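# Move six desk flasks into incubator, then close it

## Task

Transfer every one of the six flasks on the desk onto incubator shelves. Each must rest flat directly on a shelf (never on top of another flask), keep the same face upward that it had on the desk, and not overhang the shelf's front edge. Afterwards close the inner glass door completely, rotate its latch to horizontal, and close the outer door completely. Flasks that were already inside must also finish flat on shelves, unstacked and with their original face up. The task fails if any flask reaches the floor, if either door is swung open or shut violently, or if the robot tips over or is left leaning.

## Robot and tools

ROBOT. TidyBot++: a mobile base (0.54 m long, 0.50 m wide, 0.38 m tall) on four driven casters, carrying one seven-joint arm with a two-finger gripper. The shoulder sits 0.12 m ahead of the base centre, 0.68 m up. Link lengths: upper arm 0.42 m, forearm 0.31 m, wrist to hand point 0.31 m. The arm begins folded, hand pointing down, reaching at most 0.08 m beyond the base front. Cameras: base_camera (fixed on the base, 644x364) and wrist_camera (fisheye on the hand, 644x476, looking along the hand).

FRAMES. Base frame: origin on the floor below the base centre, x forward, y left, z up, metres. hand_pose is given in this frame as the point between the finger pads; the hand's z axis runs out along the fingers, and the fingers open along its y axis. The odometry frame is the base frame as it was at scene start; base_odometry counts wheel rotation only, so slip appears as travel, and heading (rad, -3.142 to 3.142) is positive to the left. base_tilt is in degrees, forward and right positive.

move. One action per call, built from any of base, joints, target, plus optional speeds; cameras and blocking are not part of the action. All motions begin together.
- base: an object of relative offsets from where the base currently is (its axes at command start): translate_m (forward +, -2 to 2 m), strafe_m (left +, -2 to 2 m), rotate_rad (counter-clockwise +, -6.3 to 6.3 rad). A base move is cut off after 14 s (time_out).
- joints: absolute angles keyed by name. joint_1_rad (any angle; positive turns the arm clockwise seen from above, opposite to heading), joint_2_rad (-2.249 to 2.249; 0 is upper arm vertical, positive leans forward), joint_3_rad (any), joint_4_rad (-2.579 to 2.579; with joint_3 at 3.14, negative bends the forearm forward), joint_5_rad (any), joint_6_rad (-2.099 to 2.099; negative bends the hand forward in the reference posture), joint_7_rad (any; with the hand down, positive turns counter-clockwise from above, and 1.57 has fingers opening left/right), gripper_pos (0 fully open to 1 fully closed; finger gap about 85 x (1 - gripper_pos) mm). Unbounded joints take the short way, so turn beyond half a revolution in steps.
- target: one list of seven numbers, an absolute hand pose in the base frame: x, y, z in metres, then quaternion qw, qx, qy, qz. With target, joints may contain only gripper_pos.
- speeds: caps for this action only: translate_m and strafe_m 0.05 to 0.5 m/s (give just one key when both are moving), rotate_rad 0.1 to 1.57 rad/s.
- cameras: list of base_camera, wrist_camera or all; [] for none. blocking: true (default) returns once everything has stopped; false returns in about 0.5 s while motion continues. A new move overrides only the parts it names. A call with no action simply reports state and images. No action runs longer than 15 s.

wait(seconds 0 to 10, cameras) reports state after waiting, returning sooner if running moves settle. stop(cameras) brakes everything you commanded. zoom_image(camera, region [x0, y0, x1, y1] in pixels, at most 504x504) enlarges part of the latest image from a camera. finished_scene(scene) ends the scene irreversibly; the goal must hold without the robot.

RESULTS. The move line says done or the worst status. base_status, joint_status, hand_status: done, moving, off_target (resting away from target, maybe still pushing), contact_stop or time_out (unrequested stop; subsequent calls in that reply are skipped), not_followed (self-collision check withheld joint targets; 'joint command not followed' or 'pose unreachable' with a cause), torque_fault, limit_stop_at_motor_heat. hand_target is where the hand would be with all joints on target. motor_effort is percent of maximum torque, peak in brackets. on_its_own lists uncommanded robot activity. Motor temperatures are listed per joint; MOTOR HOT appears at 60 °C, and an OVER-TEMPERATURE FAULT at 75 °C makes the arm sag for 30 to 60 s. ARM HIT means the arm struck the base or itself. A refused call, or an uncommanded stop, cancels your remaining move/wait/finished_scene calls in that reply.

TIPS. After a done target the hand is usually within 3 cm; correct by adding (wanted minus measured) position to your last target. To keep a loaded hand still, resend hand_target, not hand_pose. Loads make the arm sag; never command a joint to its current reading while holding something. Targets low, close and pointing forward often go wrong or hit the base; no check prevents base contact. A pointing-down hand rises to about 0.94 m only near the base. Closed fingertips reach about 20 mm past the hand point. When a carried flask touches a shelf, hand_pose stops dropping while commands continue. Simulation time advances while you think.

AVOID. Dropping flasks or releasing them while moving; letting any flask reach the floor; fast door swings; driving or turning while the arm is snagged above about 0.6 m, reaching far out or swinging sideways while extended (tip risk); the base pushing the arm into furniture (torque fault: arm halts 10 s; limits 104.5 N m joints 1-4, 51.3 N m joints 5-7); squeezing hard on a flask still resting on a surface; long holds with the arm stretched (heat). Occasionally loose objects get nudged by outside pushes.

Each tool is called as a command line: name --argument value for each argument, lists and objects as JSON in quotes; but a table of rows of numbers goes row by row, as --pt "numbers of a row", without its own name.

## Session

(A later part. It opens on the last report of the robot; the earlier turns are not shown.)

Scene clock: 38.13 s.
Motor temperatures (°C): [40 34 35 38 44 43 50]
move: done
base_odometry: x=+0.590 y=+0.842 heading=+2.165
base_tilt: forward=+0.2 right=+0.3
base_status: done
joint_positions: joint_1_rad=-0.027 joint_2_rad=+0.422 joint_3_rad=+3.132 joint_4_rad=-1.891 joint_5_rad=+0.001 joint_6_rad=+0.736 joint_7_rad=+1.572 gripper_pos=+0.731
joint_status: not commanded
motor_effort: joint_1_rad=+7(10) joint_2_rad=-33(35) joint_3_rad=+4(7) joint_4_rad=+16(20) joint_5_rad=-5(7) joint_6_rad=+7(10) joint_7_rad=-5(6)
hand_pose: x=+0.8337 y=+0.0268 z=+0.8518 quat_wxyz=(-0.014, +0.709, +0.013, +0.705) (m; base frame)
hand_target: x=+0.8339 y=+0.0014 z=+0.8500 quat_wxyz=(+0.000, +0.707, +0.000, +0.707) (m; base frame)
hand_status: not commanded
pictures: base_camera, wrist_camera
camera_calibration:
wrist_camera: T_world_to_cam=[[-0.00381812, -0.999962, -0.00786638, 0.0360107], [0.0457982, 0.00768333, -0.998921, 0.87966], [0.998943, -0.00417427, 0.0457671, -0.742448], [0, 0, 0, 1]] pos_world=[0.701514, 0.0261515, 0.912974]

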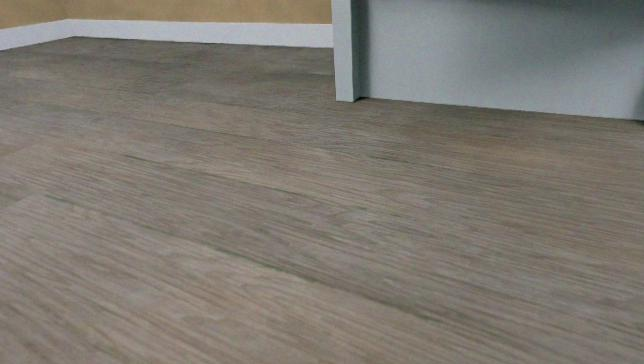

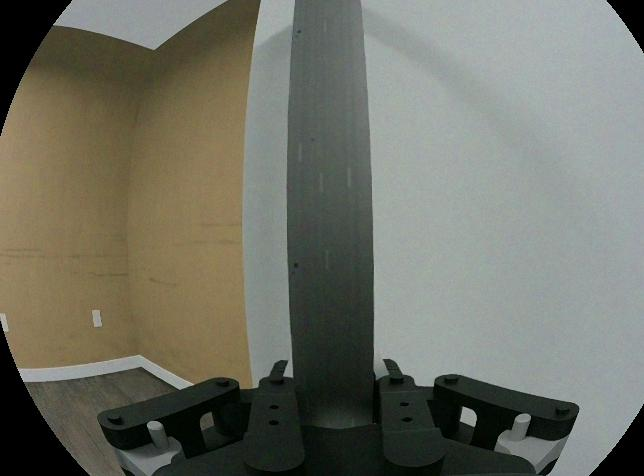

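move --base '{"translate_m": -0.117, "strafe_m": -0.185, "rotate_rad": 0.2}' --speeds '{"translate_m": 0.15, "rotate_rad": 0.13}' --cameras '[]'

move --base '{"translate_m": -0.117, "strafe_m": -0.19, "rotate_rad": 0.2}' --speeds '{"translate_m": 0.15, "rotate_rad": 0.13}'

move --base '{"translate_m": -0.117, "strafe_m": -0.19, "rotate_rad": 0.2}' --speeds '{"translate_m": 0.15, "rotate_rad": 0.13}'

Scene clock: 40.60 s.
Motor temperatures (°C): [40 34 35 38 44 43 50]
move: done
base_odometry: x=+0.809 y=+0.848 heading=+2.365
base_tilt: forward=+0.2 right=+0.3
base_status: done
joint_positions: joint_1_rad=-0.018 joint_2_rad=+0.422 joint_3_rad=+3.133 joint_4_rad=-1.891 joint_5_rad=+0.001 joint_6_rad=+0.737 joint_7_rad=+1.572 gripper_pos=+0.735
joint_status: not commanded
motor_effort: joint_1_rad=+3(8) joint_2_rad=-32(35) joint_3_rad=+1(6) joint_4_rad=+17(19) joint_5_rad=-2(6) joint_6_rad=+7(9) joint_7_rad=-5(6)
hand_pose: x=+0.8338 y=+0.0194 z=+0.8518 quat_wxyz=(-0.010, +0.709, +0.009, +0.705) (m; base frame)
hand_target: x=+0.8339 y=+0.0014 z=+0.8500 quat_wxyz=(+0.000, +0.707, +0.000, +0.707) (m; base frame)
hand_status: not commanded
pictures: none
No camera images: "cameras" was empty.

Scene clock: 42.67 s.
Motor temperatures (°C): [40 34 35 38 44 43 50]
move: done
base_odometry: x=+1.026 y=+0.902 heading=+2.566
base_tilt: forward=+0.2 right=+0.3
base_status: done
joint_positions: joint_1_rad=-0.014 joint_2_rad=+0.421 joint_3_rad=+3.135 joint_4_rad=-1.892 joint_5_rad=+0.002 joint_6_rad=+0.738 joint_7_rad=+1.572 gripper_pos=+0.738
joint_status: not commanded
motor_effort: joint_1_rad=+3(8) joint_2_rad=-34(35) joint_3_rad=+2(6) joint_4_rad=+16(19) joint_5_rad=-3(5) joint_6_rad=+8(10) joint_7_rad=-3(5)
hand_pose: x=+0.8338 y=+0.0158 z=+0.8519 quat_wxyz=(-0.008, +0.709, +0.008, +0.706) (m; base frame)
hand_target: x=+0.8339 y=+0.0014 z=+0.8500 quat_wxyz=(+0.000, +0.707, +0.000, +0.707) (m; base frame)
hand_status: not commanded
pictures: base_camera, wrist_camera
camera_calibration:
wrist_camera: T_world_to_cam=[[-0.0193852, -0.999791, -0.0064462, 0.0367024], [0.0468933, 0.00553113, -0.998885, 0.878962], [0.998712, -0.0196659, 0.0467763, -0.743005], [0, 0, 0, 1]] pos_world=[0.701542, 0.0172213, 0.912973]

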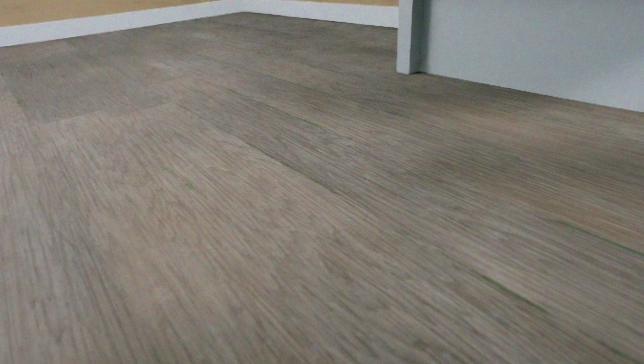

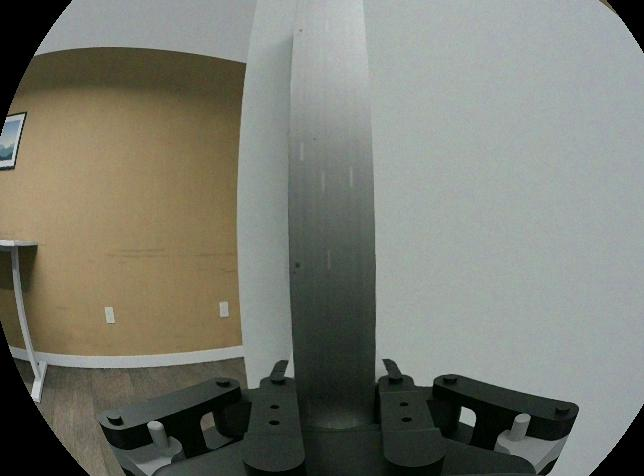

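Scene clock: 44.80 s.
Motor temperatures (°C): [40 34 35 38 44 43 50]
move: done
base_odometry: x=+1.228 y=+0.998 heading=+2.766
base_tilt: forward=+0.2 right=+0.3
base_status: done
joint_positions: joint_1_rad=-0.008 joint_2_rad=+0.422 joint_3_rad=+3.136 joint_4_rad=-1.892 joint_5_rad=+0.002 joint_6_rad=+0.740 joint_7_rad=+1.572 gripper_pos=+0.740
joint_status: not commanded
motor_effort: joint_1_rad=+0(7) joint_2_rad=-34(36) joint_3_rad=+1(6) joint_4_rad=+14(19) joint_5_rad=-3(6) joint_6_rad=+8(10) joint_7_rad=-2(4)
hand_pose: x=+0.8338 y=+0.0107 z=+0.8519 quat_wxyz=(-0.005, +0.708, +0.005, +0.706) (m; base frame)
hand_target: x=+0.8339 y=+0.0014 z=+0.8500 quat_wxyz=(+0.000, +0.707, +0.000, +0.707) (m; base frame)
hand_status: not commanded
pictures: base_camera, wrist_camera
camera_calibration:
wrist_camera: T_world_to_cam=[[-0.0265133, -0.999631, -0.00587573, 0.0371666], [0.0476223, 0.00460808, -0.998855, 0.878357], [0.998513, -0.0267627, 0.0474826, -0.743504], [0, 0, 0, 1]] pos_world=[0.701554, 0.0132072, 0.912873]

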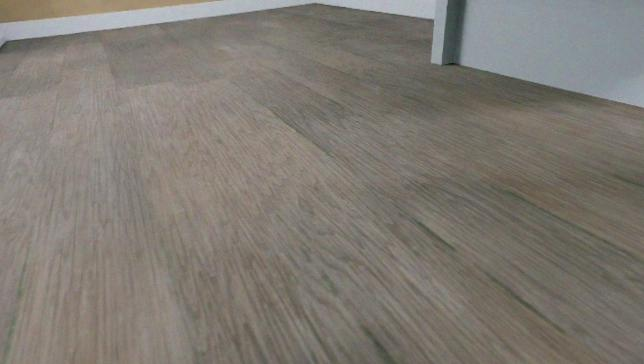

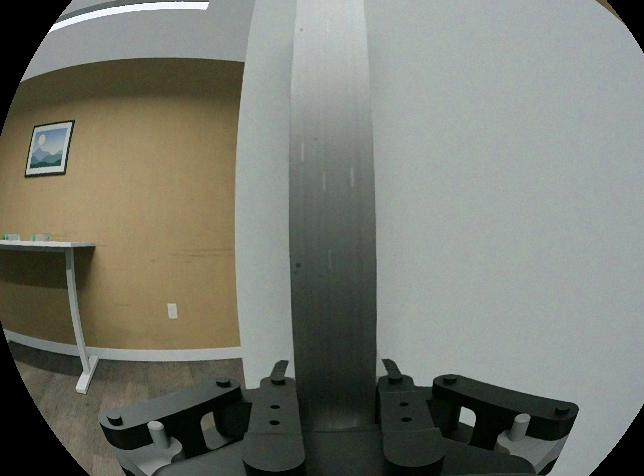

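move --base '{"translate_m": -0.117, "strafe_m": -0.19, "rotate_rad": 0.2}' --speeds '{"translate_m": 0.15, "rotate_rad": 0.13}' --cameras '[]'

move --base '{"translate_m": -0.117, "strafe_m": -0.19, "rotate_rad": 0.2}' --speeds '{"translate_m": 0.15, "rotate_rad": 0.13}' --cameras '[]'

move --base '{"translate_m": -0.117, "strafe_m": -0.19, "rotate_rad": 0.2}' --speeds '{"translate_m": 0.15, "rotate_rad": 0.13}'

Scene clock: 47.43 s.
Motor temperatures (°C): [40 34 35 38 44 43 50]
move: done
base_odometry: x=+1.407 y=+1.132 heading=+2.967
base_tilt: forward=+0.2 right=+0.3
base_status: done
joint_positions: joint_1_rad=-0.002 joint_2_rad=+0.422 joint_3_rad=+3.138 joint_4_rad=-1.892 joint_5_rad=+0.002 joint_6_rad=+0.741 joint_7_rad=+1.572 gripper_pos=+0.741
joint_status: not commanded
motor_effort: joint_1_rad=-2(6) joint_2_rad=-33(36) joint_3_rad=-1(5) joint_4_rad=+15(19) joint_5_rad=-1(4) joint_6_rad=+7(10) joint_7_rad=-2(3)
hand_pose: x=+0.8341 y=+0.0052 z=+0.8519 quat_wxyz=(-0.002, +0.708, +0.003, +0.706) (m; base frame)
hand_target: x=+0.8339 y=+0.0014 z=+0.8500 quat_wxyz=(+0.000, +0.707, +0.000, +0.707) (m; base frame)
hand_status: not commanded
pictures: none
No camera images: "cameras" was empty.

Scene clock: 49.67 s.
Motor temperatures (°C): [40 34 35 37 44 43 50]
move: done
base_odometry: x=+1.555 y=+1.298 heading=-3.116
base_tilt: forward=+0.2 right=+0.3
base_status: done
joint_positions: joint_1_rad=+0.005 joint_2_rad=+0.423 joint_3_rad=+3.141 joint_4_rad=-1.891 joint_5_rad=+0.002 joint_6_rad=+0.742 joint_7_rad=+1.572 gripper_pos=+0.741
joint_status: not commanded
motor_effort: joint_1_rad=-3(8) joint_2_rad=-34(37) joint_3_rad=-2(6) joint_4_rad=+14(18) joint_5_rad=-1(4) joint_6_rad=+8(10) joint_7_rad=-2(2)
hand_pose: x=+0.8344 y=-0.0014 z=+0.8519 quat_wxyz=(+0.002, +0.708, +0.000, +0.706) (m; base frame)
hand_target: x=+0.8339 y=+0.0014 z=+0.8500 quat_wxyz=(+0.000, +0.707, +0.000, +0.707) (m; base frame)
hand_status: not commanded
pictures: none
No camera images: "cameras" was empty.

Scene clock: 51.77 s.
Motor temperatures (°C): [40 34 35 37 44 43 50]
move: done
base_odometry: x=+1.667 y=+1.492 heading=-2.916
base_tilt: forward=+0.2 right=+0.3
base_status: done
joint_positions: joint_1_rad=+0.012 joint_2_rad=+0.424 joint_3_rad=+3.146 joint_4_rad=-1.891 joint_5_rad=+0.002 joint_6_rad=+0.742 joint_7_rad=+1.572 gripper_pos=+0.741
joint_status: not commanded
motor_effort: joint_1_rad=-2(8) joint_2_rad=-34(37) joint_3_rad=-1(7) joint_4_rad=+14(17) joint_5_rad=-3(5) joint_6_rad=+8(10) joint_7_rad=-2(3)
hand_pose: x=+0.8347 y=-0.0092 z=+0.8520 quat_wxyz=(+0.007, +0.708, -0.003, +0.707) (m; base frame)
hand_target: x=+0.8339 y=+0.0014 z=+0.8500 quat_wxyz=(+0.000, +0.707, +0.000, +0.707) (m; base frame)
hand_status: not commanded
pictures: base_camera, wrist_camera
camera_calibration:
wrist_camera: T_world_to_cam=[[-0.0551197, -0.998478, -0.001657, 0.0374864], [0.0497249, -0.00108752, -0.998762, 0.87661], [0.997241, -0.0551338, 0.0497092, -0.745985], [0, 0, 0, 1]] pos_world=[0.702404, -0.00274632, 0.91267]

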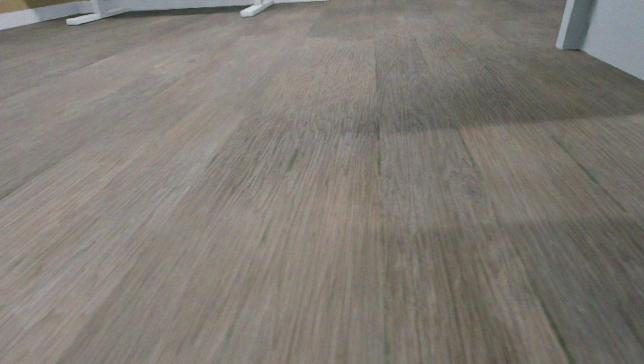

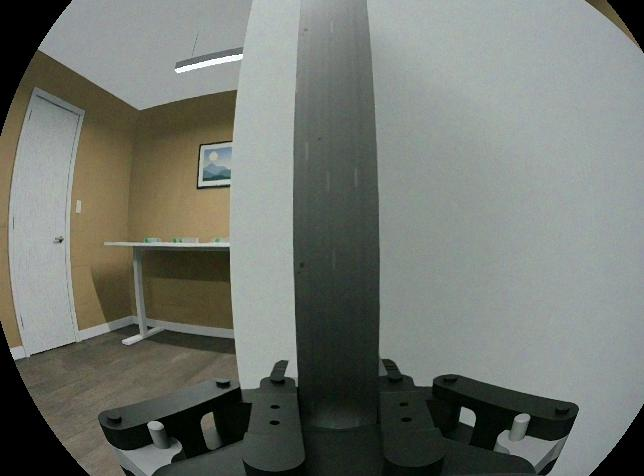

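move --base '{"translate_m": -0.117, "strafe_m": -0.19, "rotate_rad": 0.2}' --speeds '{"translate_m": 0.15, "rotate_rad": 0.13}' --cameras '[]'

move --joints '{"gripper_pos": 0.3}'

move --base '{"translate_m": -0.15}' --speeds '{"translate_m": 0.2}'

Scene clock: 54.03 s.
Motor temperatures (°C): [40 34 35 37 44 43 50]
move: done
base_odometry: x=+1.739 y=+1.703 heading=-2.715
base_tilt: forward=+0.2 right=+0.3
base_status: done
joint_positions: joint_1_rad=+0.018 joint_2_rad=+0.424 joint_3_rad=+3.151 joint_4_rad=-1.890 joint_5_rad=+0.002 joint_6_rad=+0.742 joint_7_rad=+1.572 gripper_pos=+0.741
joint_status: not commanded
motor_effort: joint_1_rad=-5(10) joint_2_rad=-36(37) joint_3_rad=-3(8) joint_4_rad=+14(17) joint_5_rad=-2(5) joint_6_rad=+8(9) joint_7_rad=-3(3)
hand_pose: x=+0.8348 y=-0.0164 z=+0.8522 quat_wxyz=(+0.011, +0.707, -0.006, +0.707) (m; base frame)
hand_target: x=+0.8339 y=+0.0014 z=+0.8500 quat_wxyz=(+0.000, +0.707, +0.000, +0.707) (m; base frame)
hand_status: not commanded
pictures: none
No camera images: "cameras" was empty.

Scene clock: 54.87 s.
Motor temperatures (°C): [40 34 35 37 44 43 50]
move: done
base_odometry: x=+1.739 y=+1.703 heading=-2.715
base_tilt: forward=+0.2 right=+0.4
base_status: not commanded
joint_positions: joint_1_rad=+0.007 joint_2_rad=+0.424 joint_3_rad=+3.151 joint_4_rad=-1.890 joint_5_rad=+0.002 joint_6_rad=+0.742 joint_7_rad=+1.572 gripper_pos=+0.300
joint_status: all done
motor_effort: joint_1_rad=-1(5) joint_2_rad=-35(36) joint_3_rad=+0(3) joint_4_rad=+16(17) joint_5_rad=+1(3) joint_6_rad=+9(9) joint_7_rad=-1(2)
hand_pose: x=+0.8349 y=-0.0086 z=+0.8520 quat_wxyz=(+0.007, +0.708, -0.002, +0.707) (m; base frame)
hand_target: x=+0.8339 y=+0.0014 z=+0.8500 quat_wxyz=(+0.000, +0.707, +0.000, +0.707) (m; base frame)
hand_status: not commanded
pictures: base_camera, wrist_camera
camera_calibration:
wrist_camera: T_world_to_cam=[[-0.0545285, -0.998512, 0.00066347, 0.035769], [0.0499158, -0.00338952, -0.998748, 0.876445], [0.997264, -0.0544271, 0.0500264, -0.746443], [0, 0, 0, 1]] pos_world=[0.702602, -0.00194019, 0.912666]

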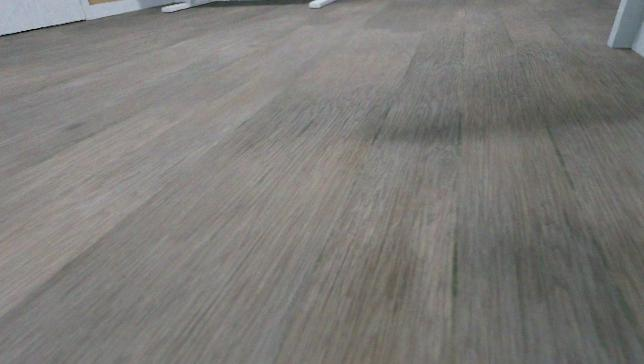

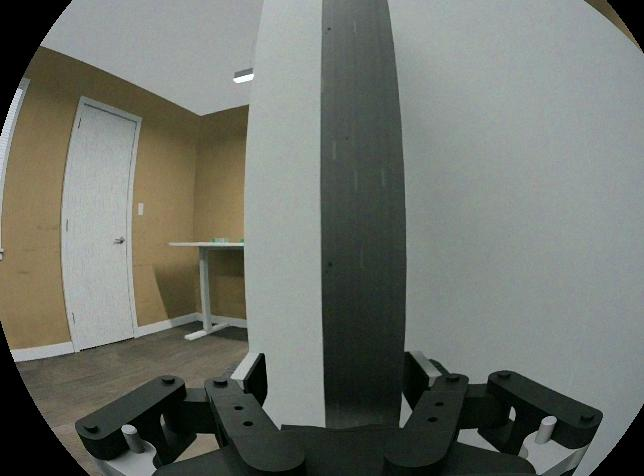

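Scene clock: 56.33 s.
Motor temperatures (°C): [40 34 35 37 44 43 50]
move: done
base_odometry: x=+1.875 y=+1.765 heading=-2.715
base_tilt: forward=+0.2 right=+0.3
base_status: done
joint_positions: joint_1_rad=+0.007 joint_2_rad=+0.424 joint_3_rad=+3.151 joint_4_rad=-1.890 joint_5_rad=+0.002 joint_6_rad=+0.742 joint_7_rad=+1.572 gripper_pos=+0.300
joint_status: not commanded
motor_effort: joint_1_rad=-1(1) joint_2_rad=-35(38) joint_3_rad=+0(1) joint_4_rad=+16(18) joint_5_rad=+0(1) joint_6_rad=+9(9) joint_7_rad=-1(2)
hand_pose: x=+0.8349 y=-0.0086 z=+0.8519 quat_wxyz=(+0.007, +0.708, -0.002, +0.707) (m; base frame)
hand_target: x=+0.8339 y=+0.0014 z=+0.8500 quat_wxyz=(+0.000, +0.707, +0.000, +0.707) (m; base frame)
hand_status: not commanded
pictures: base_camera, wrist_camera
camera_calibration:
wrist_camera: T_world_to_cam=[[-0.0545287, -0.998512, 0.000668918, 0.0357642], [0.049816, -0.00338953, -0.998753, 0.87642], [0.997269, -0.0544273, 0.0499267, -0.746351], [0, 0, 0, 1]] pos_world=[0.702603, -0.00194019, 0.912566]

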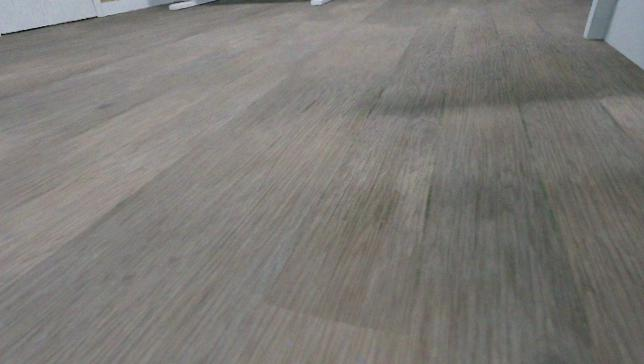

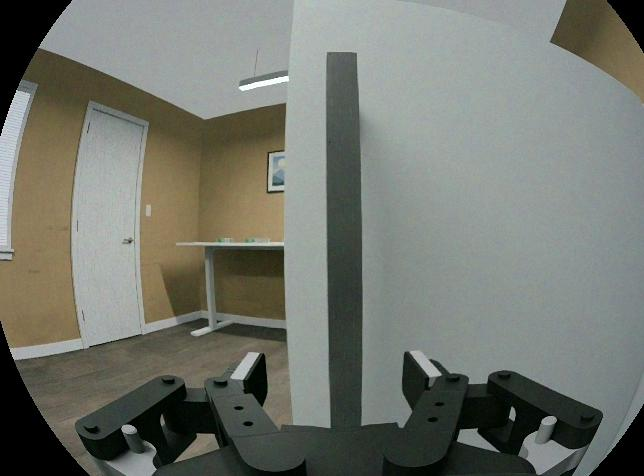

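move --base '{"strafe_m": 0.75}' --cameras '[]'

move --base '{"translate_m": 1.7}' --cameras '[]'

move --base '{"rotate_rad": -1.805}'

Scene clock: 59.77 s.
Motor temperatures (°C): [40 34 35 37 44 43 50]
move: done
base_odometry: x=+2.186 y=+1.082 heading=-2.715
base_tilt: forward=+0.3 right=+0.3
base_status: done
joint_positions: joint_1_rad=+0.002 joint_2_rad=+0.424 joint_3_rad=+3.151 joint_4_rad=-1.890 joint_5_rad=+0.002 joint_6_rad=+0.742 joint_7_rad=+1.572 gripper_pos=+0.300
joint_status: not commanded
motor_effort: joint_1_rad=-1(4) joint_2_rad=-35(36) joint_3_rad=+0(2) joint_4_rad=+16(18) joint_5_rad=+1(2) joint_6_rad=+8(9) joint_7_rad=-1(2)
hand_pose: x=+0.8349 y=-0.0047 z=+0.8519 quat_wxyz=(+0.005, +0.708, +0.000, +0.707) (m; base frame)
hand_target: x=+0.8339 y=+0.0014 z=+0.8500 quat_wxyz=(+0.000, +0.707, +0.000, +0.707) (m; base frame)
hand_status: not commanded
pictures: none
No camera images: "cameras" was empty.

Scene clock: 64.23 s.
Motor temperatures (°C): [40 34 35 37 44 43 50]
move: done
base_odometry: x=+0.638 y=+0.379 heading=-2.715
base_tilt: forward=+0.2 right=+0.3
base_status: done
joint_positions: joint_1_rad=+0.002 joint_2_rad=+0.424 joint_3_rad=+3.151 joint_4_rad=-1.890 joint_5_rad=+0.002 joint_6_rad=+0.742 joint_7_rad=+1.572 gripper_pos=+0.300
joint_status: not commanded
motor_effort: joint_1_rad=+0(1) joint_2_rad=-34(37) joint_3_rad=+0(1) joint_4_rad=+17(18) joint_5_rad=+0(1) joint_6_rad=+9(9) joint_7_rad=+0(2)
hand_pose: x=+0.8349 y=-0.0047 z=+0.8518 quat_wxyz=(+0.005, +0.708, +0.000, +0.706) (m; base frame)
hand_target: x=+0.8339 y=+0.0014 z=+0.8500 quat_wxyz=(+0.000, +0.707, +0.000, +0.707) (m; base frame)
hand_status: not commanded
pictures: none
No camera images: "cameras" was empty.

Scene clock: 66.87 s.
Motor temperatures (°C): [40 34 35 37 44 43 50]
move: done
base_odometry: x=+0.638 y=+0.379 heading=+1.764
base_tilt: forward=+0.3 right=+0.3
base_status: done
joint_positions: joint_1_rad=+0.006 joint_2_rad=+0.424 joint_3_rad=+3.149 joint_4_rad=-1.890 joint_5_rad=+0.002 joint_6_rad=+0.742 joint_7_rad=+1.572 gripper_pos=+0.300
joint_status: not commanded
motor_effort: joint_1_rad=+0(5) joint_2_rad=-35(38) joint_3_rad=+0(3) joint_4_rad=+16(17) joint_5_rad=+0(2) joint_6_rad=+9(10) joint_7_rad=+0(2)
hand_pose: x=+0.8349 y=-0.0069 z=+0.8518 quat_wxyz=(+0.006, +0.708, -0.002, +0.706) (m; base frame)
hand_target: x=+0.8339 y=+0.0014 z=+0.8500 quat_wxyz=(+0.000, +0.707, +0.000, +0.707) (m; base frame)
hand_status: not commanded
pictures: base_camera, wrist_camera
camera_calibration:
wrist_camera: T_world_to_cam=[[-0.0522002, -0.998637, 0.0000877649, 0.0358604], [0.049651, -0.00268311, -0.998763, 0.876451], [0.997402, -0.0521313, 0.0497233, -0.746182], [0, 0, 0, 1]] pos_world=[0.702599, -0.000736283, 0.912466]

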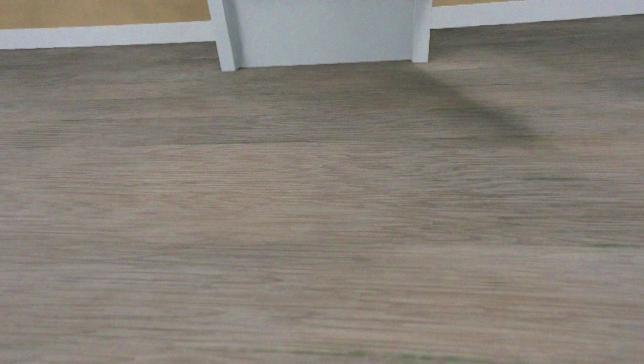

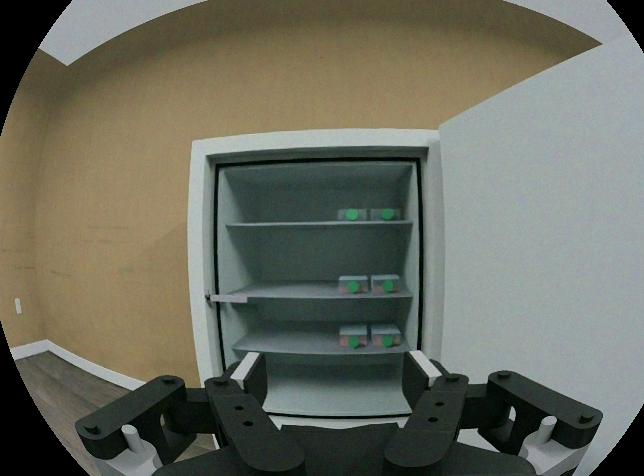

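zoom_image --camera "wrist_camera" --region '[180, 120, 460, 420]'

Scaled by 1.680.

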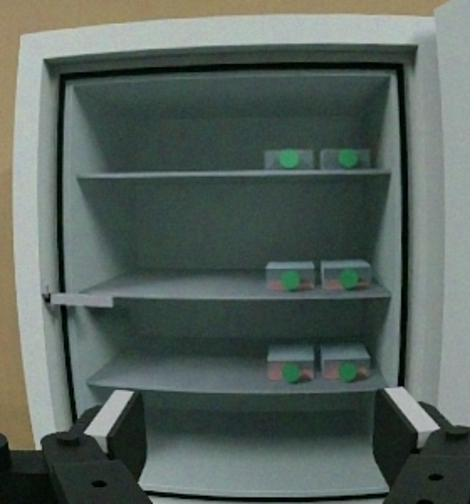

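move --base '{"translate_m": 0.38, "strafe_m": 0.15, "rotate_rad": 0.015}'

zoom_image --camera "wrist_camera" --region '[150, 150, 450, 450]'

Scene clock: 69.97 s.
Motor temperatures (°C): [40 34 35 37 44 43 50]
move: done
base_odometry: x=+0.418 y=+0.723 heading=+1.778
base_tilt: forward=+0.2 right=+0.3
base_status: done
joint_positions: joint_1_rad=+0.002 joint_2_rad=+0.426 joint_3_rad=+3.149 joint_4_rad=-1.890 joint_5_rad=+0.002 joint_6_rad=+0.742 joint_7_rad=+1.572 gripper_pos=+0.300
joint_status: not commanded
motor_effort: joint_1_rad=-1(4) joint_2_rad=-34(39) joint_3_rad=+0(3) joint_4_rad=+16(18) joint_5_rad=+1(2) joint_6_rad=+9(10) joint_7_rad=-1(2)
hand_pose: x=+0.8353 y=-0.0038 z=+0.8503 quat_wxyz=(+0.005, +0.708, +0.000, +0.706) (m; base frame)
hand_target: x=+0.8339 y=+0.0014 z=+0.8500 quat_wxyz=(+0.000, +0.707, +0.000, +0.707) (m; base frame)
hand_status: not commanded
pictures: base_camera, wrist_camera
camera_calibration:
wrist_camera: T_world_to_cam=[[-0.0476874, -0.998862, -0.0000077388, 0.035307], [0.0476683, -0.00226803, -0.998861, 0.876813], [0.997724, -0.0476335, 0.0477222, -0.744902], [0, 0, 0, 1]] pos_world=[0.703094, 0.00177324, 0.911362]

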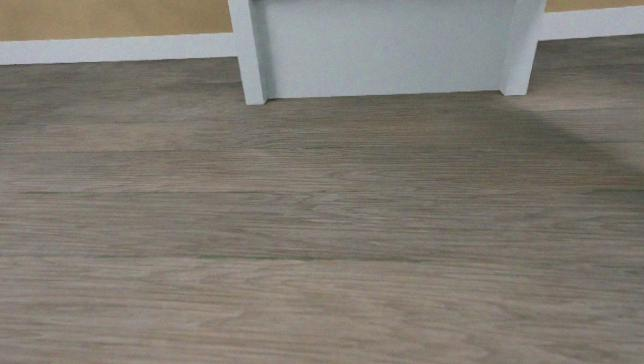

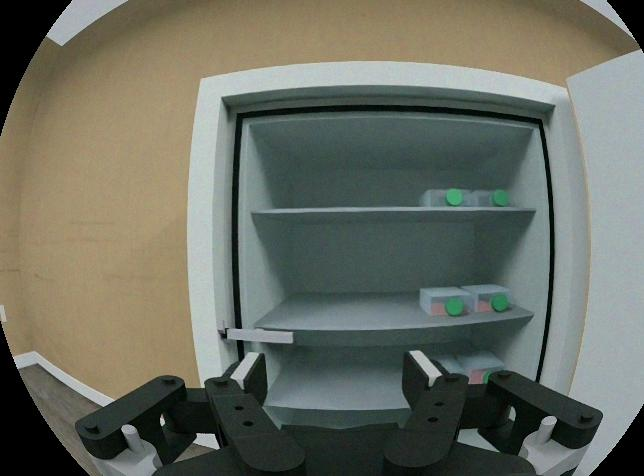

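Scaled by 1.680.

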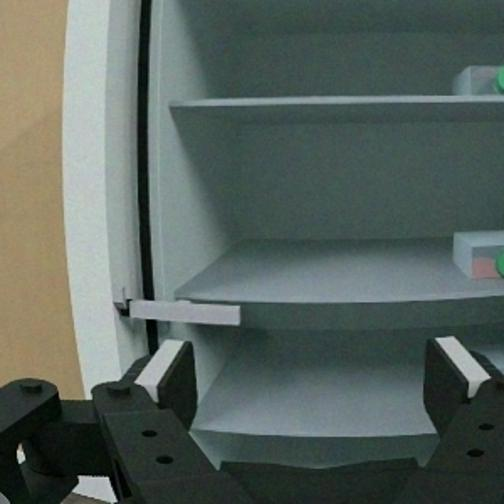

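move --joints '{"joint_1_rad":0, "joint_2_rad": 0.797, "joint_3_rad":3.1416, "joint_4_rad": -2.018, "joint_5_rad":0, "joint_6_rad": 1.244, "joint_7_rad":1.571}' --base '{"strafe_m": 0.06}' --cameras '[]'

move --base '{"translate_m": 0.12}'

zoom_image --camera "wrist_camera" --region '[150, 100, 400, 300]'

Scene clock: 72.10 s.
Motor temperatures (°C): [40 34 35 37 44 43 50]
move: done
base_odometry: x=+0.359 y=+0.711 heading=+1.778
base_tilt: forward=+0.2 right=+0.3
base_status: done
joint_positions: joint_1_rad=-0.005 joint_2_rad=+0.789 joint_3_rad=+3.148 joint_4_rad=-1.998 joint_5_rad=+0.002 joint_6_rad=+1.206 joint_7_rad=+1.572 gripper_pos=+0.300
joint_status: all done
motor_effort: joint_1_rad=-1(4) joint_2_rad=-39(43) joint_3_rad=+0(3) joint_4_rad=+10(17) joint_5_rad=+0(2) joint_6_rad=+9(10) joint_7_rad=-1(2)
hand_pose: x=+0.8382 y=+0.0020 z=+0.6803 quat_wxyz=(+0.002, +0.711, +0.003, +0.704) (m; base frame)
hand_target: x=+0.8321 y=+0.0014 z=+0.6781 quat_wxyz=(+0.000, +0.707, +0.000, +0.707) (m; base frame)
hand_status: not commanded
pictures: none
No camera images: "cameras" was empty.

Scene clock: 73.43 s.
Motor temperatures (°C): [40 34 35 37 44 43 50]
move: done
base_odometry: x=+0.334 y=+0.829 heading=+1.778
base_tilt: forward=+0.3 right=+0.3
base_status: done
joint_positions: joint_1_rad=-0.005 joint_2_rad=+0.789 joint_3_rad=+3.148 joint_4_rad=-1.999 joint_5_rad=+0.002 joint_6_rad=+1.209 joint_7_rad=+1.572 gripper_pos=+0.300
joint_status: not commanded
motor_effort: joint_1_rad=+0(1) joint_2_rad=-40(41) joint_3_rad=+0(1) joint_4_rad=+10(12) joint_5_rad=+0(1) joint_6_rad=+9(10) joint_7_rad=+0(2)
hand_pose: x=+0.8376 y=+0.0020 z=+0.6805 quat_wxyz=(+0.002, +0.710, +0.003, +0.704) (m; base frame)
hand_target: x=+0.8321 y=+0.0014 z=+0.6781 quat_wxyz=(+0.000, +0.707, +0.000, +0.707) (m; base frame)
hand_status: not commanded
pictures: base_camera, wrist_camera
camera_calibration:
wrist_camera: T_world_to_cam=[[-0.0386132, -0.999254, 0.000976615, 0.033014], [0.0428613, -0.00263269, -0.999078, 0.711136], [0.998335, -0.0385357, 0.042931, -0.736119], [0, 0, 0, 1]] pos_world=[0.705687, 0.00649473, 0.74205]

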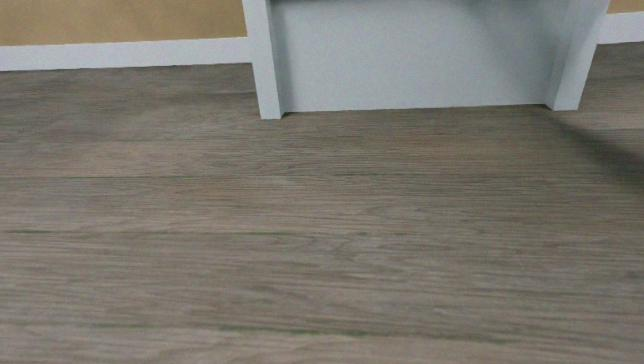

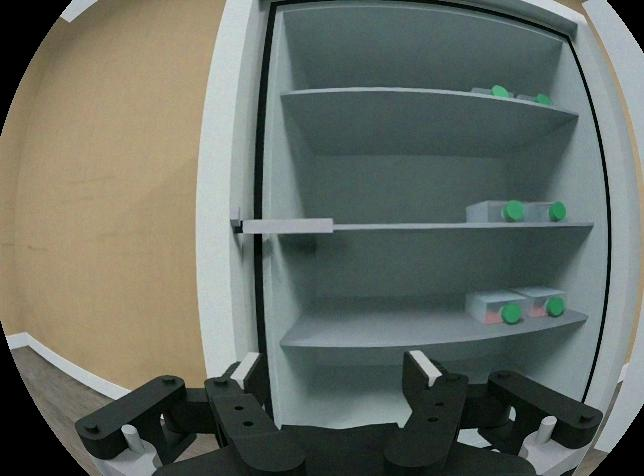

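Scaled by 2.016.

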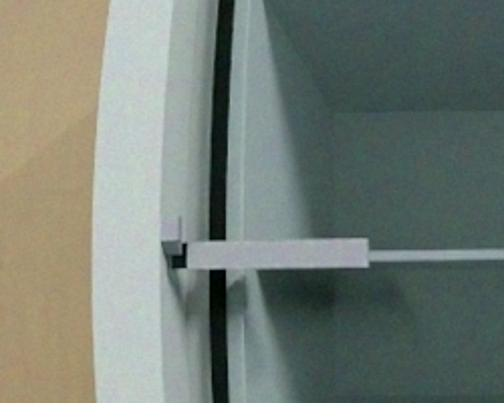

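move --joints '{"joint_2_rad": 0.482, "joint_4_rad": -1.936,  "joint_6_rad": 0.847, "gripper_pos": 1.0}' --cameras '[]'

move --base '{"translate_m": 0.2}' --speeds '{"translate_m": 0.2}'

Scene clock: 75.83 s.
Motor temperatures (°C): [40 34 35 37 44 43 50]
move: done
base_odometry: x=+0.334 y=+0.829 heading=+1.778
base_tilt: forward=+0.3 right=+0.3
base_status: not commanded
joint_positions: joint_1_rad=-0.005 joint_2_rad=+0.496 joint_3_rad=+3.148 joint_4_rad=-1.957 joint_5_rad=+0.002 joint_6_rad=+0.895 joint_7_rad=+1.572 gripper_pos=+0.999
joint_status: all done
motor_effort: joint_1_rad=+0(1) joint_2_rad=-36(42) joint_3_rad=+0(1) joint_4_rad=+15(16) joint_5_rad=+0(1) joint_6_rad=+9(10) joint_7_rad=-1(1)
hand_pose: x=+0.8303 y=+0.0014 z=+0.8130 quat_wxyz=(+0.002, +0.703, +0.002, +0.712) (m; base frame)
hand_target: x=+0.8335 y=+0.0014 z=+0.8190 quat_wxyz=(+0.000, +0.707, +0.000, +0.707) (m; base frame)
hand_status: not commanded
pictures: none
No camera images: "cameras" was empty.

Scene clock: 77.53 s.
Motor temperatures (°C): [40 34 35 37 44 43 50]
move: done
base_odometry: x=+0.292 y=+1.025 heading=+1.779
base_tilt: forward=+0.3 right=+0.3
base_status: done
joint_positions: joint_1_rad=-0.005 joint_2_rad=+0.496 joint_3_rad=+3.148 joint_4_rad=-1.956 joint_5_rad=+0.002 joint_6_rad=+0.892 joint_7_rad=+1.572 gripper_pos=+0.999
joint_status: not commanded
motor_effort: joint_1_rad=+0(1) joint_2_rad=-36(38) joint_3_rad=+0(1) joint_4_rad=+15(17) joint_5_rad=+0(1) joint_6_rad=+9(9) joint_7_rad=-1(1)
hand_pose: x=+0.8304 y=+0.0014 z=+0.8127 quat_wxyz=(+0.002, +0.703, +0.002, +0.711) (m; base frame)
hand_target: x=+0.8335 y=+0.0014 z=+0.8190 quat_wxyz=(+0.000, +0.707, +0.000, +0.707) (m; base frame)
hand_status: not commanded
pictures: base_camera, wrist_camera
camera_calibration:
wrist_camera: T_world_to_cam=[[-0.0400752, -0.999196, -0.00065216, 0.0345999], [0.0620937, -0.001839, -0.998069, 0.82682], [0.997265, -0.0400383, 0.0621175, -0.749353], [0, 0, 0, 1]] pos_world=[0.69735, 0.00608976, 0.871794]

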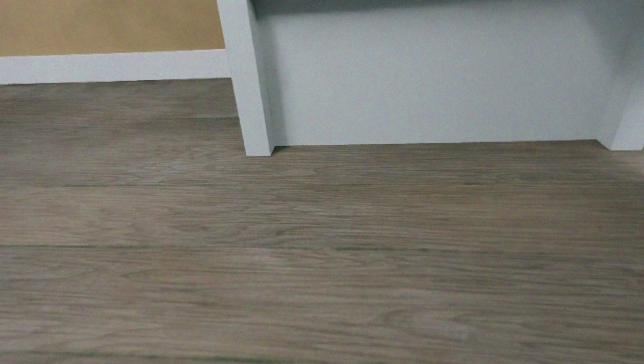

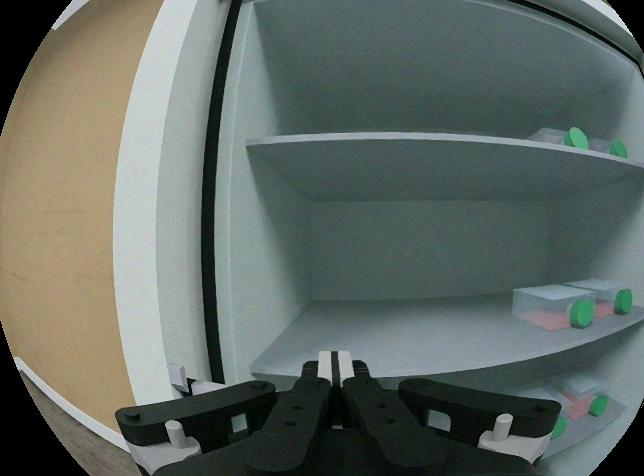

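move --base '{"translate_m": 0.065, "strafe_m": 0.025}' --speeds '{"translate_m": 0.1}'

Scene clock: 78.90 s.
Motor temperatures (°C): [40 34 35 37 44 43 50]
move: done
base_odometry: x=+0.255 y=+1.083 heading=+1.778
base_tilt: forward=+0.3 right=+0.3
base_status: done
joint_positions: joint_1_rad=-0.005 joint_2_rad=+0.495 joint_3_rad=+3.148 joint_4_rad=-1.956 joint_5_rad=+0.002 joint_6_rad=+0.891 joint_7_rad=+1.572 gripper_pos=+0.999
joint_status: not commanded
motor_effort: joint_1_rad=+0(2) joint_2_rad=-36(38) joint_3_rad=+0(1) joint_4_rad=+15(16) joint_5_rad=+0(1) joint_6_rad=+9(10) joint_7_rad=-1(1)
hand_pose: x=+0.8305 y=+0.0014 z=+0.8131 quat_wxyz=(+0.002, +0.703, +0.002, +0.711) (m; base frame)
hand_target: x=+0.8335 y=+0.0014 z=+0.8190 quat_wxyz=(+0.000, +0.707, +0.000, +0.707) (m; base frame)
hand_status: not commanded
pictures: base_camera, wrist_camera
camera_calibration:
wrist_camera: T_world_to_cam=[[-0.0401742, -0.999192, -0.000670037, 0.0345885], [0.0623926, -0.00183932, -0.99805, 0.826889], [0.997243, -0.0401376, 0.0624161, -0.749719], [0, 0, 0, 1]] pos_world=[0.69745, 0.00598953, 0.872094]

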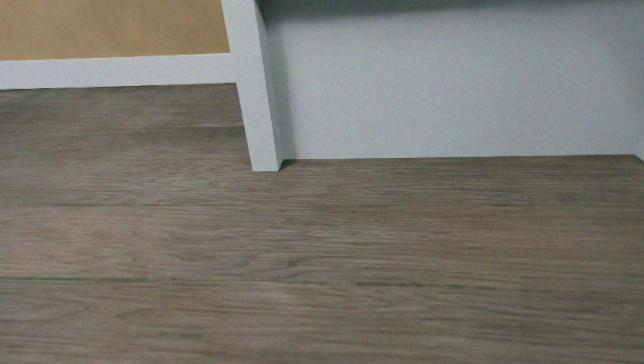

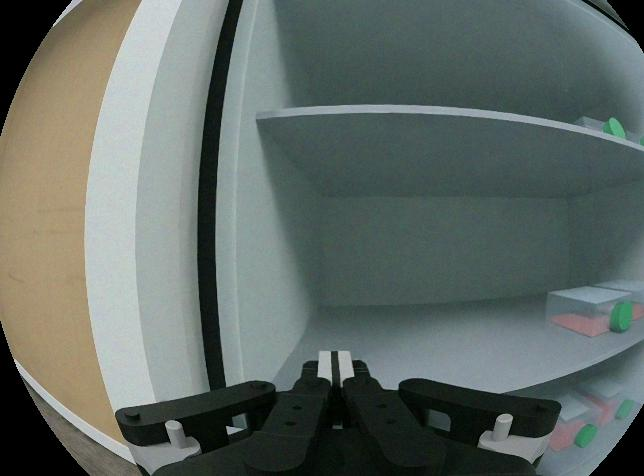

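move --joints '{"joint_2_rad": 0.629, "joint_4_rad": -1.997,  "joint_6_rad": 1.055}'

Scene clock: 80.13 s.
Motor temperatures (°C): [40 34 35 37 44 43 50]
move: done
base_odometry: x=+0.255 y=+1.083 heading=+1.778
base_tilt: forward=+0.2 right=+0.3
base_status: not commanded
joint_positions: joint_1_rad=-0.005 joint_2_rad=+0.598 joint_3_rad=+3.148 joint_4_rad=-1.971 joint_5_rad=+0.002 joint_6_rad=+1.034 joint_7_rad=+1.572 gripper_pos=+0.999
joint_status: all done
motor_effort: joint_1_rad=+0(1) joint_2_rad=-35(38) joint_3_rad=+0(1) joint_4_rad=+12(16) joint_5_rad=+0(1) joint_6_rad=+8(10) joint_7_rad=-1(1)
hand_pose: x=+0.8374 y=+0.0017 z=+0.7762 quat_wxyz=(+0.002, +0.694, +0.003, +0.720) (m; base frame)
hand_target: x=+0.8328 y=+0.0014 z=+0.7485 quat_wxyz=(+0.000, +0.707, +0.000, +0.707) (m; base frame)
hand_status: not commanded
pictures: base_camera, wrist_camera
camera_calibration:
wrist_camera: T_world_to_cam=[[-0.0394723, -0.99922, -0.00129935, 0.0350128], [0.0868874, -0.00213689, -0.996216, 0.767738], [0.995436, -0.0394359, 0.086904, -0.771743], [0, 0, 0, 1]] pos_world=[0.702896, 0.00619171, 0.831946]

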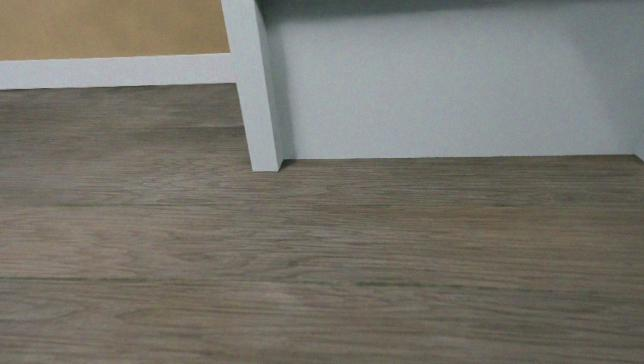

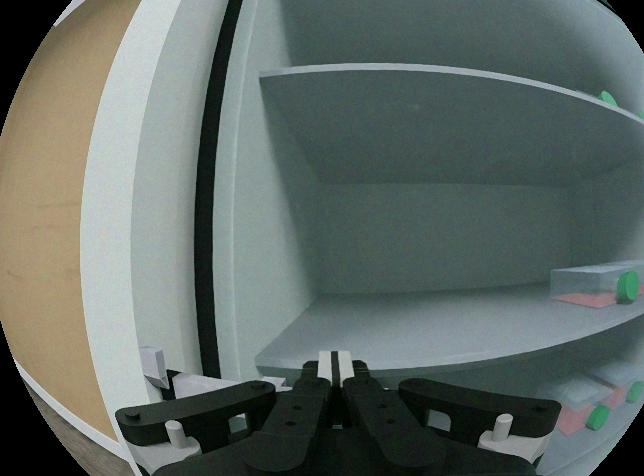

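move --joints '{"joint_2_rad": 0.747, "joint_4_rad": -2.016,  "joint_6_rad": 1.192}'

Scene clock: 81.27 s.
Motor temperatures (°C): [40 34 35 37 44 43 50]
move: off_target
base_odometry: x=+0.255 y=+1.083 heading=+1.778
base_tilt: forward=+0.2 right=+0.3
base_status: not commanded
joint_positions: joint_1_rad=-0.005 joint_2_rad=+0.671 joint_3_rad=+3.148 joint_4_rad=-1.971 joint_5_rad=+0.002 joint_6_rad=+1.199 joint_7_rad=+1.572 gripper_pos=+0.999
joint_status: joint_2_rad off_target (ended at +0.671, target +0.747); joint_4_rad off_target (ended at -1.971, target -2.016); the others done
motor_effort: joint_1_rad=+0(1) joint_2_rad=-29(36) joint_3_rad=+0(1) joint_4_rad=+7(14) joint_5_rad=+0(1) joint_6_rad=+2(8) joint_7_rad=+0(1)
hand_pose: x=+0.8399 y=+0.0019 z=+0.7750 quat_wxyz=(+0.002, +0.661, +0.003, +0.751) (m; base frame)
hand_target: x=+0.8324 y=+0.0014 z=+0.6984 quat_wxyz=(+0.000, +0.707, +0.000, +0.707) (m; base frame)
hand_status: not commanded
pictures: base_camera, wrist_camera
camera_calibration:
wrist_camera: T_world_to_cam=[[-0.0383007, -0.999255, -0.00476682, 0.0371334], [0.178096, -0.00213219, -0.984011, 0.680236], [0.983267, -0.0385373, 0.178045, -0.834578], [0, 0, 0, 1]] pos_world=[0.700888, 0.00639375, 0.818129]

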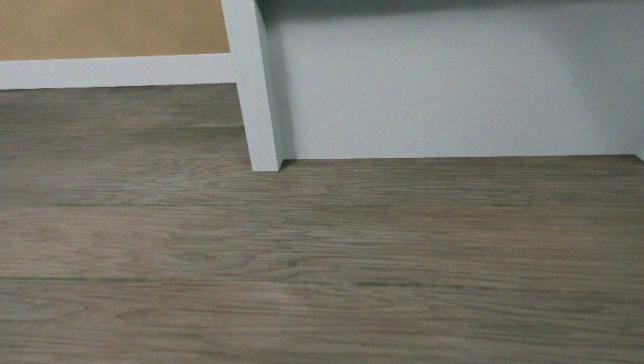

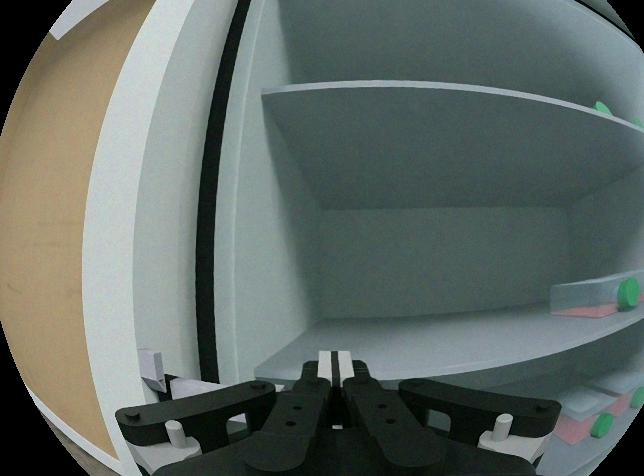

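move --joints '{"joint_2_rad": 0.482, "joint_4_rad": -1.936,  "joint_6_rad": 0.847}' --cameras '[]'

move --base '{"translate_m": -0.09}' --cameras '[]'

move --joints '{"joint_2_rad": 0.747, "joint_4_rad": -2.016,  "joint_6_rad": 1.192}'

Scene clock: 83.23 s.
Motor temperatures (°C): [40 34 35 37 44 43 50]
move: done
base_odometry: x=+0.255 y=+1.083 heading=+1.778
base_tilt: forward=+0.2 right=+0.3
base_status: not commanded
joint_positions: joint_1_rad=-0.005 joint_2_rad=+0.506 joint_3_rad=+3.148 joint_4_rad=-1.961 joint_5_rad=+0.002 joint_6_rad=+0.893 joint_7_rad=+1.572 gripper_pos=+0.999
joint_status: all done
motor_effort: joint_1_rad=+0(1) joint_2_rad=-36(37) joint_3_rad=+0(0) joint_4_rad=+15(15) joint_5_rad=+0(1) joint_6_rad=+9(10) joint_7_rad=+0(2)
hand_pose: x=+0.8307 y=+0.0014 z=+0.8031 quat_wxyz=(+0.002, +0.708, +0.002, +0.706) (m; base frame)
hand_target: x=+0.8335 y=+0.0014 z=+0.8190 quat_wxyz=(+0.000, +0.707, +0.000, +0.707) (m; base frame)
hand_status: not commanded
pictures: none
No camera images: "cameras" was empty.

Scene clock: 84.43 s.
Motor temperatures (°C): [40 34 35 37 44 43 50]
move: done
base_odometry: x=+0.273 y=+0.995 heading=+1.778
base_tilt: forward=+0.2 right=+0.3
base_status: done
joint_positions: joint_1_rad=-0.004 joint_2_rad=+0.501 joint_3_rad=+3.148 joint_4_rad=-1.958 joint_5_rad=+0.002 joint_6_rad=+0.891 joint_7_rad=+1.572 gripper_pos=+0.999
joint_status: not commanded
motor_effort: joint_1_rad=+0(2) joint_2_rad=-36(39) joint_3_rad=+0(1) joint_4_rad=+16(16) joint_5_rad=+0(1) joint_6_rad=+9(9) joint_7_rad=-1(1)
hand_pose: x=+0.8307 y=+0.0012 z=+0.8076 quat_wxyz=(+0.002, +0.706, +0.002, +0.708) (m; base frame)
hand_target: x=+0.8335 y=+0.0014 z=+0.8190 quat_wxyz=(+0.000, +0.707, +0.000, +0.707) (m; base frame)
hand_status: not commanded
pictures: none
No camera images: "cameras" was empty.

Scene clock: 86.07 s.
Motor temperatures (°C): [40 34 35 37 44 43 50]
move: done
base_odometry: x=+0.273 y=+0.995 heading=+1.778
base_tilt: forward=+0.2 right=+0.3
base_status: not commanded
joint_positions: joint_1_rad=-0.004 joint_2_rad=+0.742 joint_3_rad=+3.148 joint_4_rad=-1.998 joint_5_rad=+0.002 joint_6_rad=+1.154 joint_7_rad=+1.572 gripper_pos=+0.999
joint_status: all done
motor_effort: joint_1_rad=+0(1) joint_2_rad=-39(42) joint_3_rad=+0(1) joint_4_rad=+11(16) joint_5_rad=+0(1) joint_6_rad=+9(10) joint_7_rad=-1(2)
hand_pose: x=+0.8374 y=+0.0016 z=+0.6978 quat_wxyz=(+0.002, +0.712, +0.003, +0.702) (m; base frame)
hand_target: x=+0.8324 y=+0.0014 z=+0.6984 quat_wxyz=(+0.000, +0.707, +0.000, +0.707) (m; base frame)
hand_status: not commanded
pictures: base_camera, wrist_camera
camera_calibration:
wrist_camera: T_world_to_cam=[[-0.0393026, -0.999227, 0.00111649, 0.033083], [0.0360615, -0.00253503, -0.999346, 0.734398], [0.998576, -0.0392366, 0.0361333, -0.732128], [0, 0, 0, 1]] pos_world=[0.705902, 0.00619294, 0.760336]

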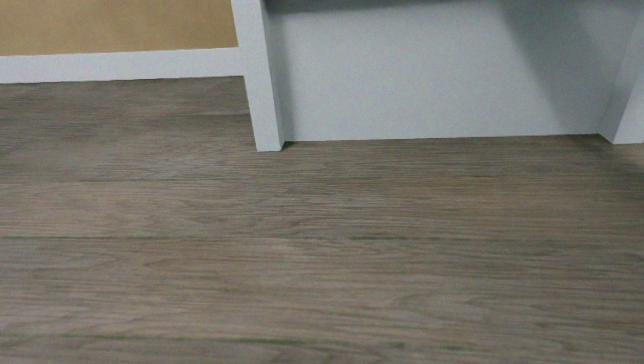

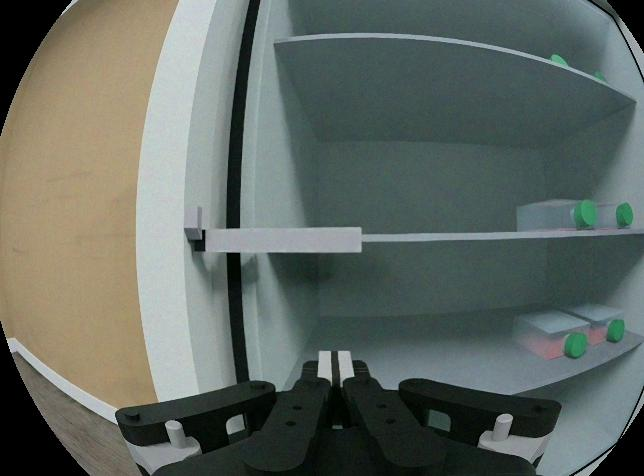

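move --base '{"translate_m": 0.095, "strafe_m": 0.01}' --speeds '{"translate_m": 0.2}' --cameras '[]'

move --joints '{"joint_2_rad": 0.5234, "joint_4_rad": -1.957,  "joint_6_rad": 0.909}'

Scene clock: 87.57 s.
Motor temperatures (°C): [40 34 35 37 44 43 50]
move: done
base_odometry: x=+0.244 y=+1.086 heading=+1.779
base_tilt: forward=+0.3 right=+0.3
base_status: done
joint_positions: joint_1_rad=-0.004 joint_2_rad=+0.742 joint_3_rad=+3.148 joint_4_rad=-2.000 joint_5_rad=+0.002 joint_6_rad=+1.158 joint_7_rad=+1.572 gripper_pos=+0.999
joint_status: not commanded
motor_effort: joint_1_rad=+0(1) joint_2_rad=-39(42) joint_3_rad=+0(1) joint_4_rad=+11(12) joint_5_rad=+0(1) joint_6_rad=+9(9) joint_7_rad=-1(2)
hand_pose: x=+0.8370 y=+0.0016 z=+0.6984 quat_wxyz=(+0.002, +0.712, +0.003, +0.702) (m; base frame)
hand_target: x=+0.8324 y=+0.0014 z=+0.6984 quat_wxyz=(+0.000, +0.707, +0.000, +0.707) (m; base frame)
hand_status: not commanded
pictures: none
No camera images: "cameras" was empty.

Scene clock: 88.80 s.
Motor temperatures (°C): [40 34 35 37 44 43 50]
move: off_target
base_odometry: x=+0.244 y=+1.086 heading=+1.779
base_tilt: forward=+0.3 right=+0.3
base_status: not commanded
joint_positions: joint_1_rad=-0.004 joint_2_rad=+0.588 joint_3_rad=+3.148 joint_4_rad=-1.994 joint_5_rad=+0.002 joint_6_rad=+0.929 joint_7_rad=+1.572 gripper_pos=+0.999
joint_status: joint_2_rad off_target (ended at +0.588, target +0.523); the others done
motor_effort: joint_1_rad=+0(3) joint_2_rad=-43(45) joint_3_rad=+0(2) joint_4_rad=+17(18) joint_5_rad=+0(2) joint_6_rad=+13(18) joint_7_rad=-1(1)
hand_pose: x=+0.8296 y=+0.0010 z=+0.7402 quat_wxyz=(+0.002, +0.735, +0.002, +0.678) (m; base frame)
hand_target: x=+0.8336 y=+0.0014 z=+0.7980 quat_wxyz=(+0.000, +0.707, +0.000, +0.707) (m; base frame)
hand_status: not commanded
pictures: base_camera, wrist_camera
camera_calibration:
wrist_camera: T_world_to_cam=[[-0.040552, -0.999172, 0.00336605, 0.0315466], [-0.0302646, -0.00213898, -0.99954, 0.83219], [0.998719, -0.0406352, -0.0301528, -0.677037], [0, 0, 0, 1]] pos_world=[0.702635, 0.00578898, 0.811286]

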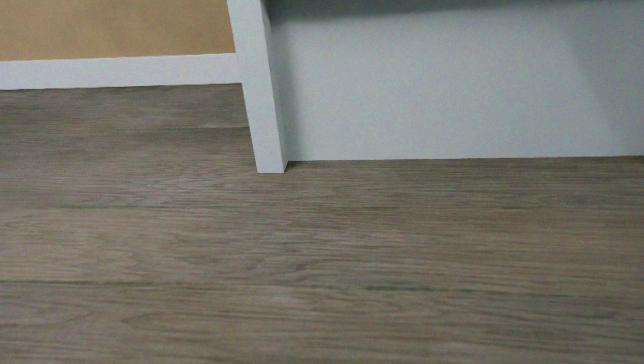

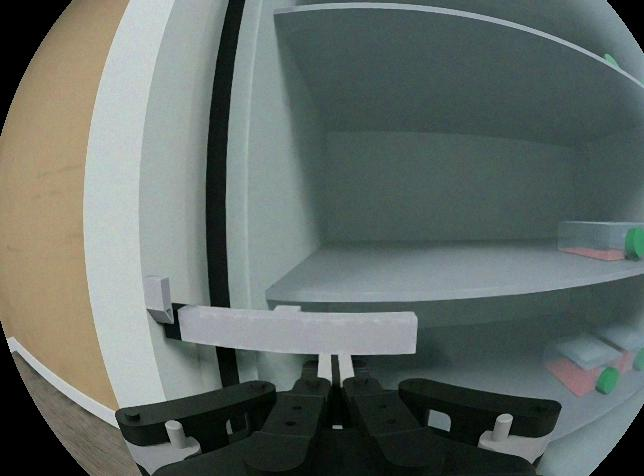

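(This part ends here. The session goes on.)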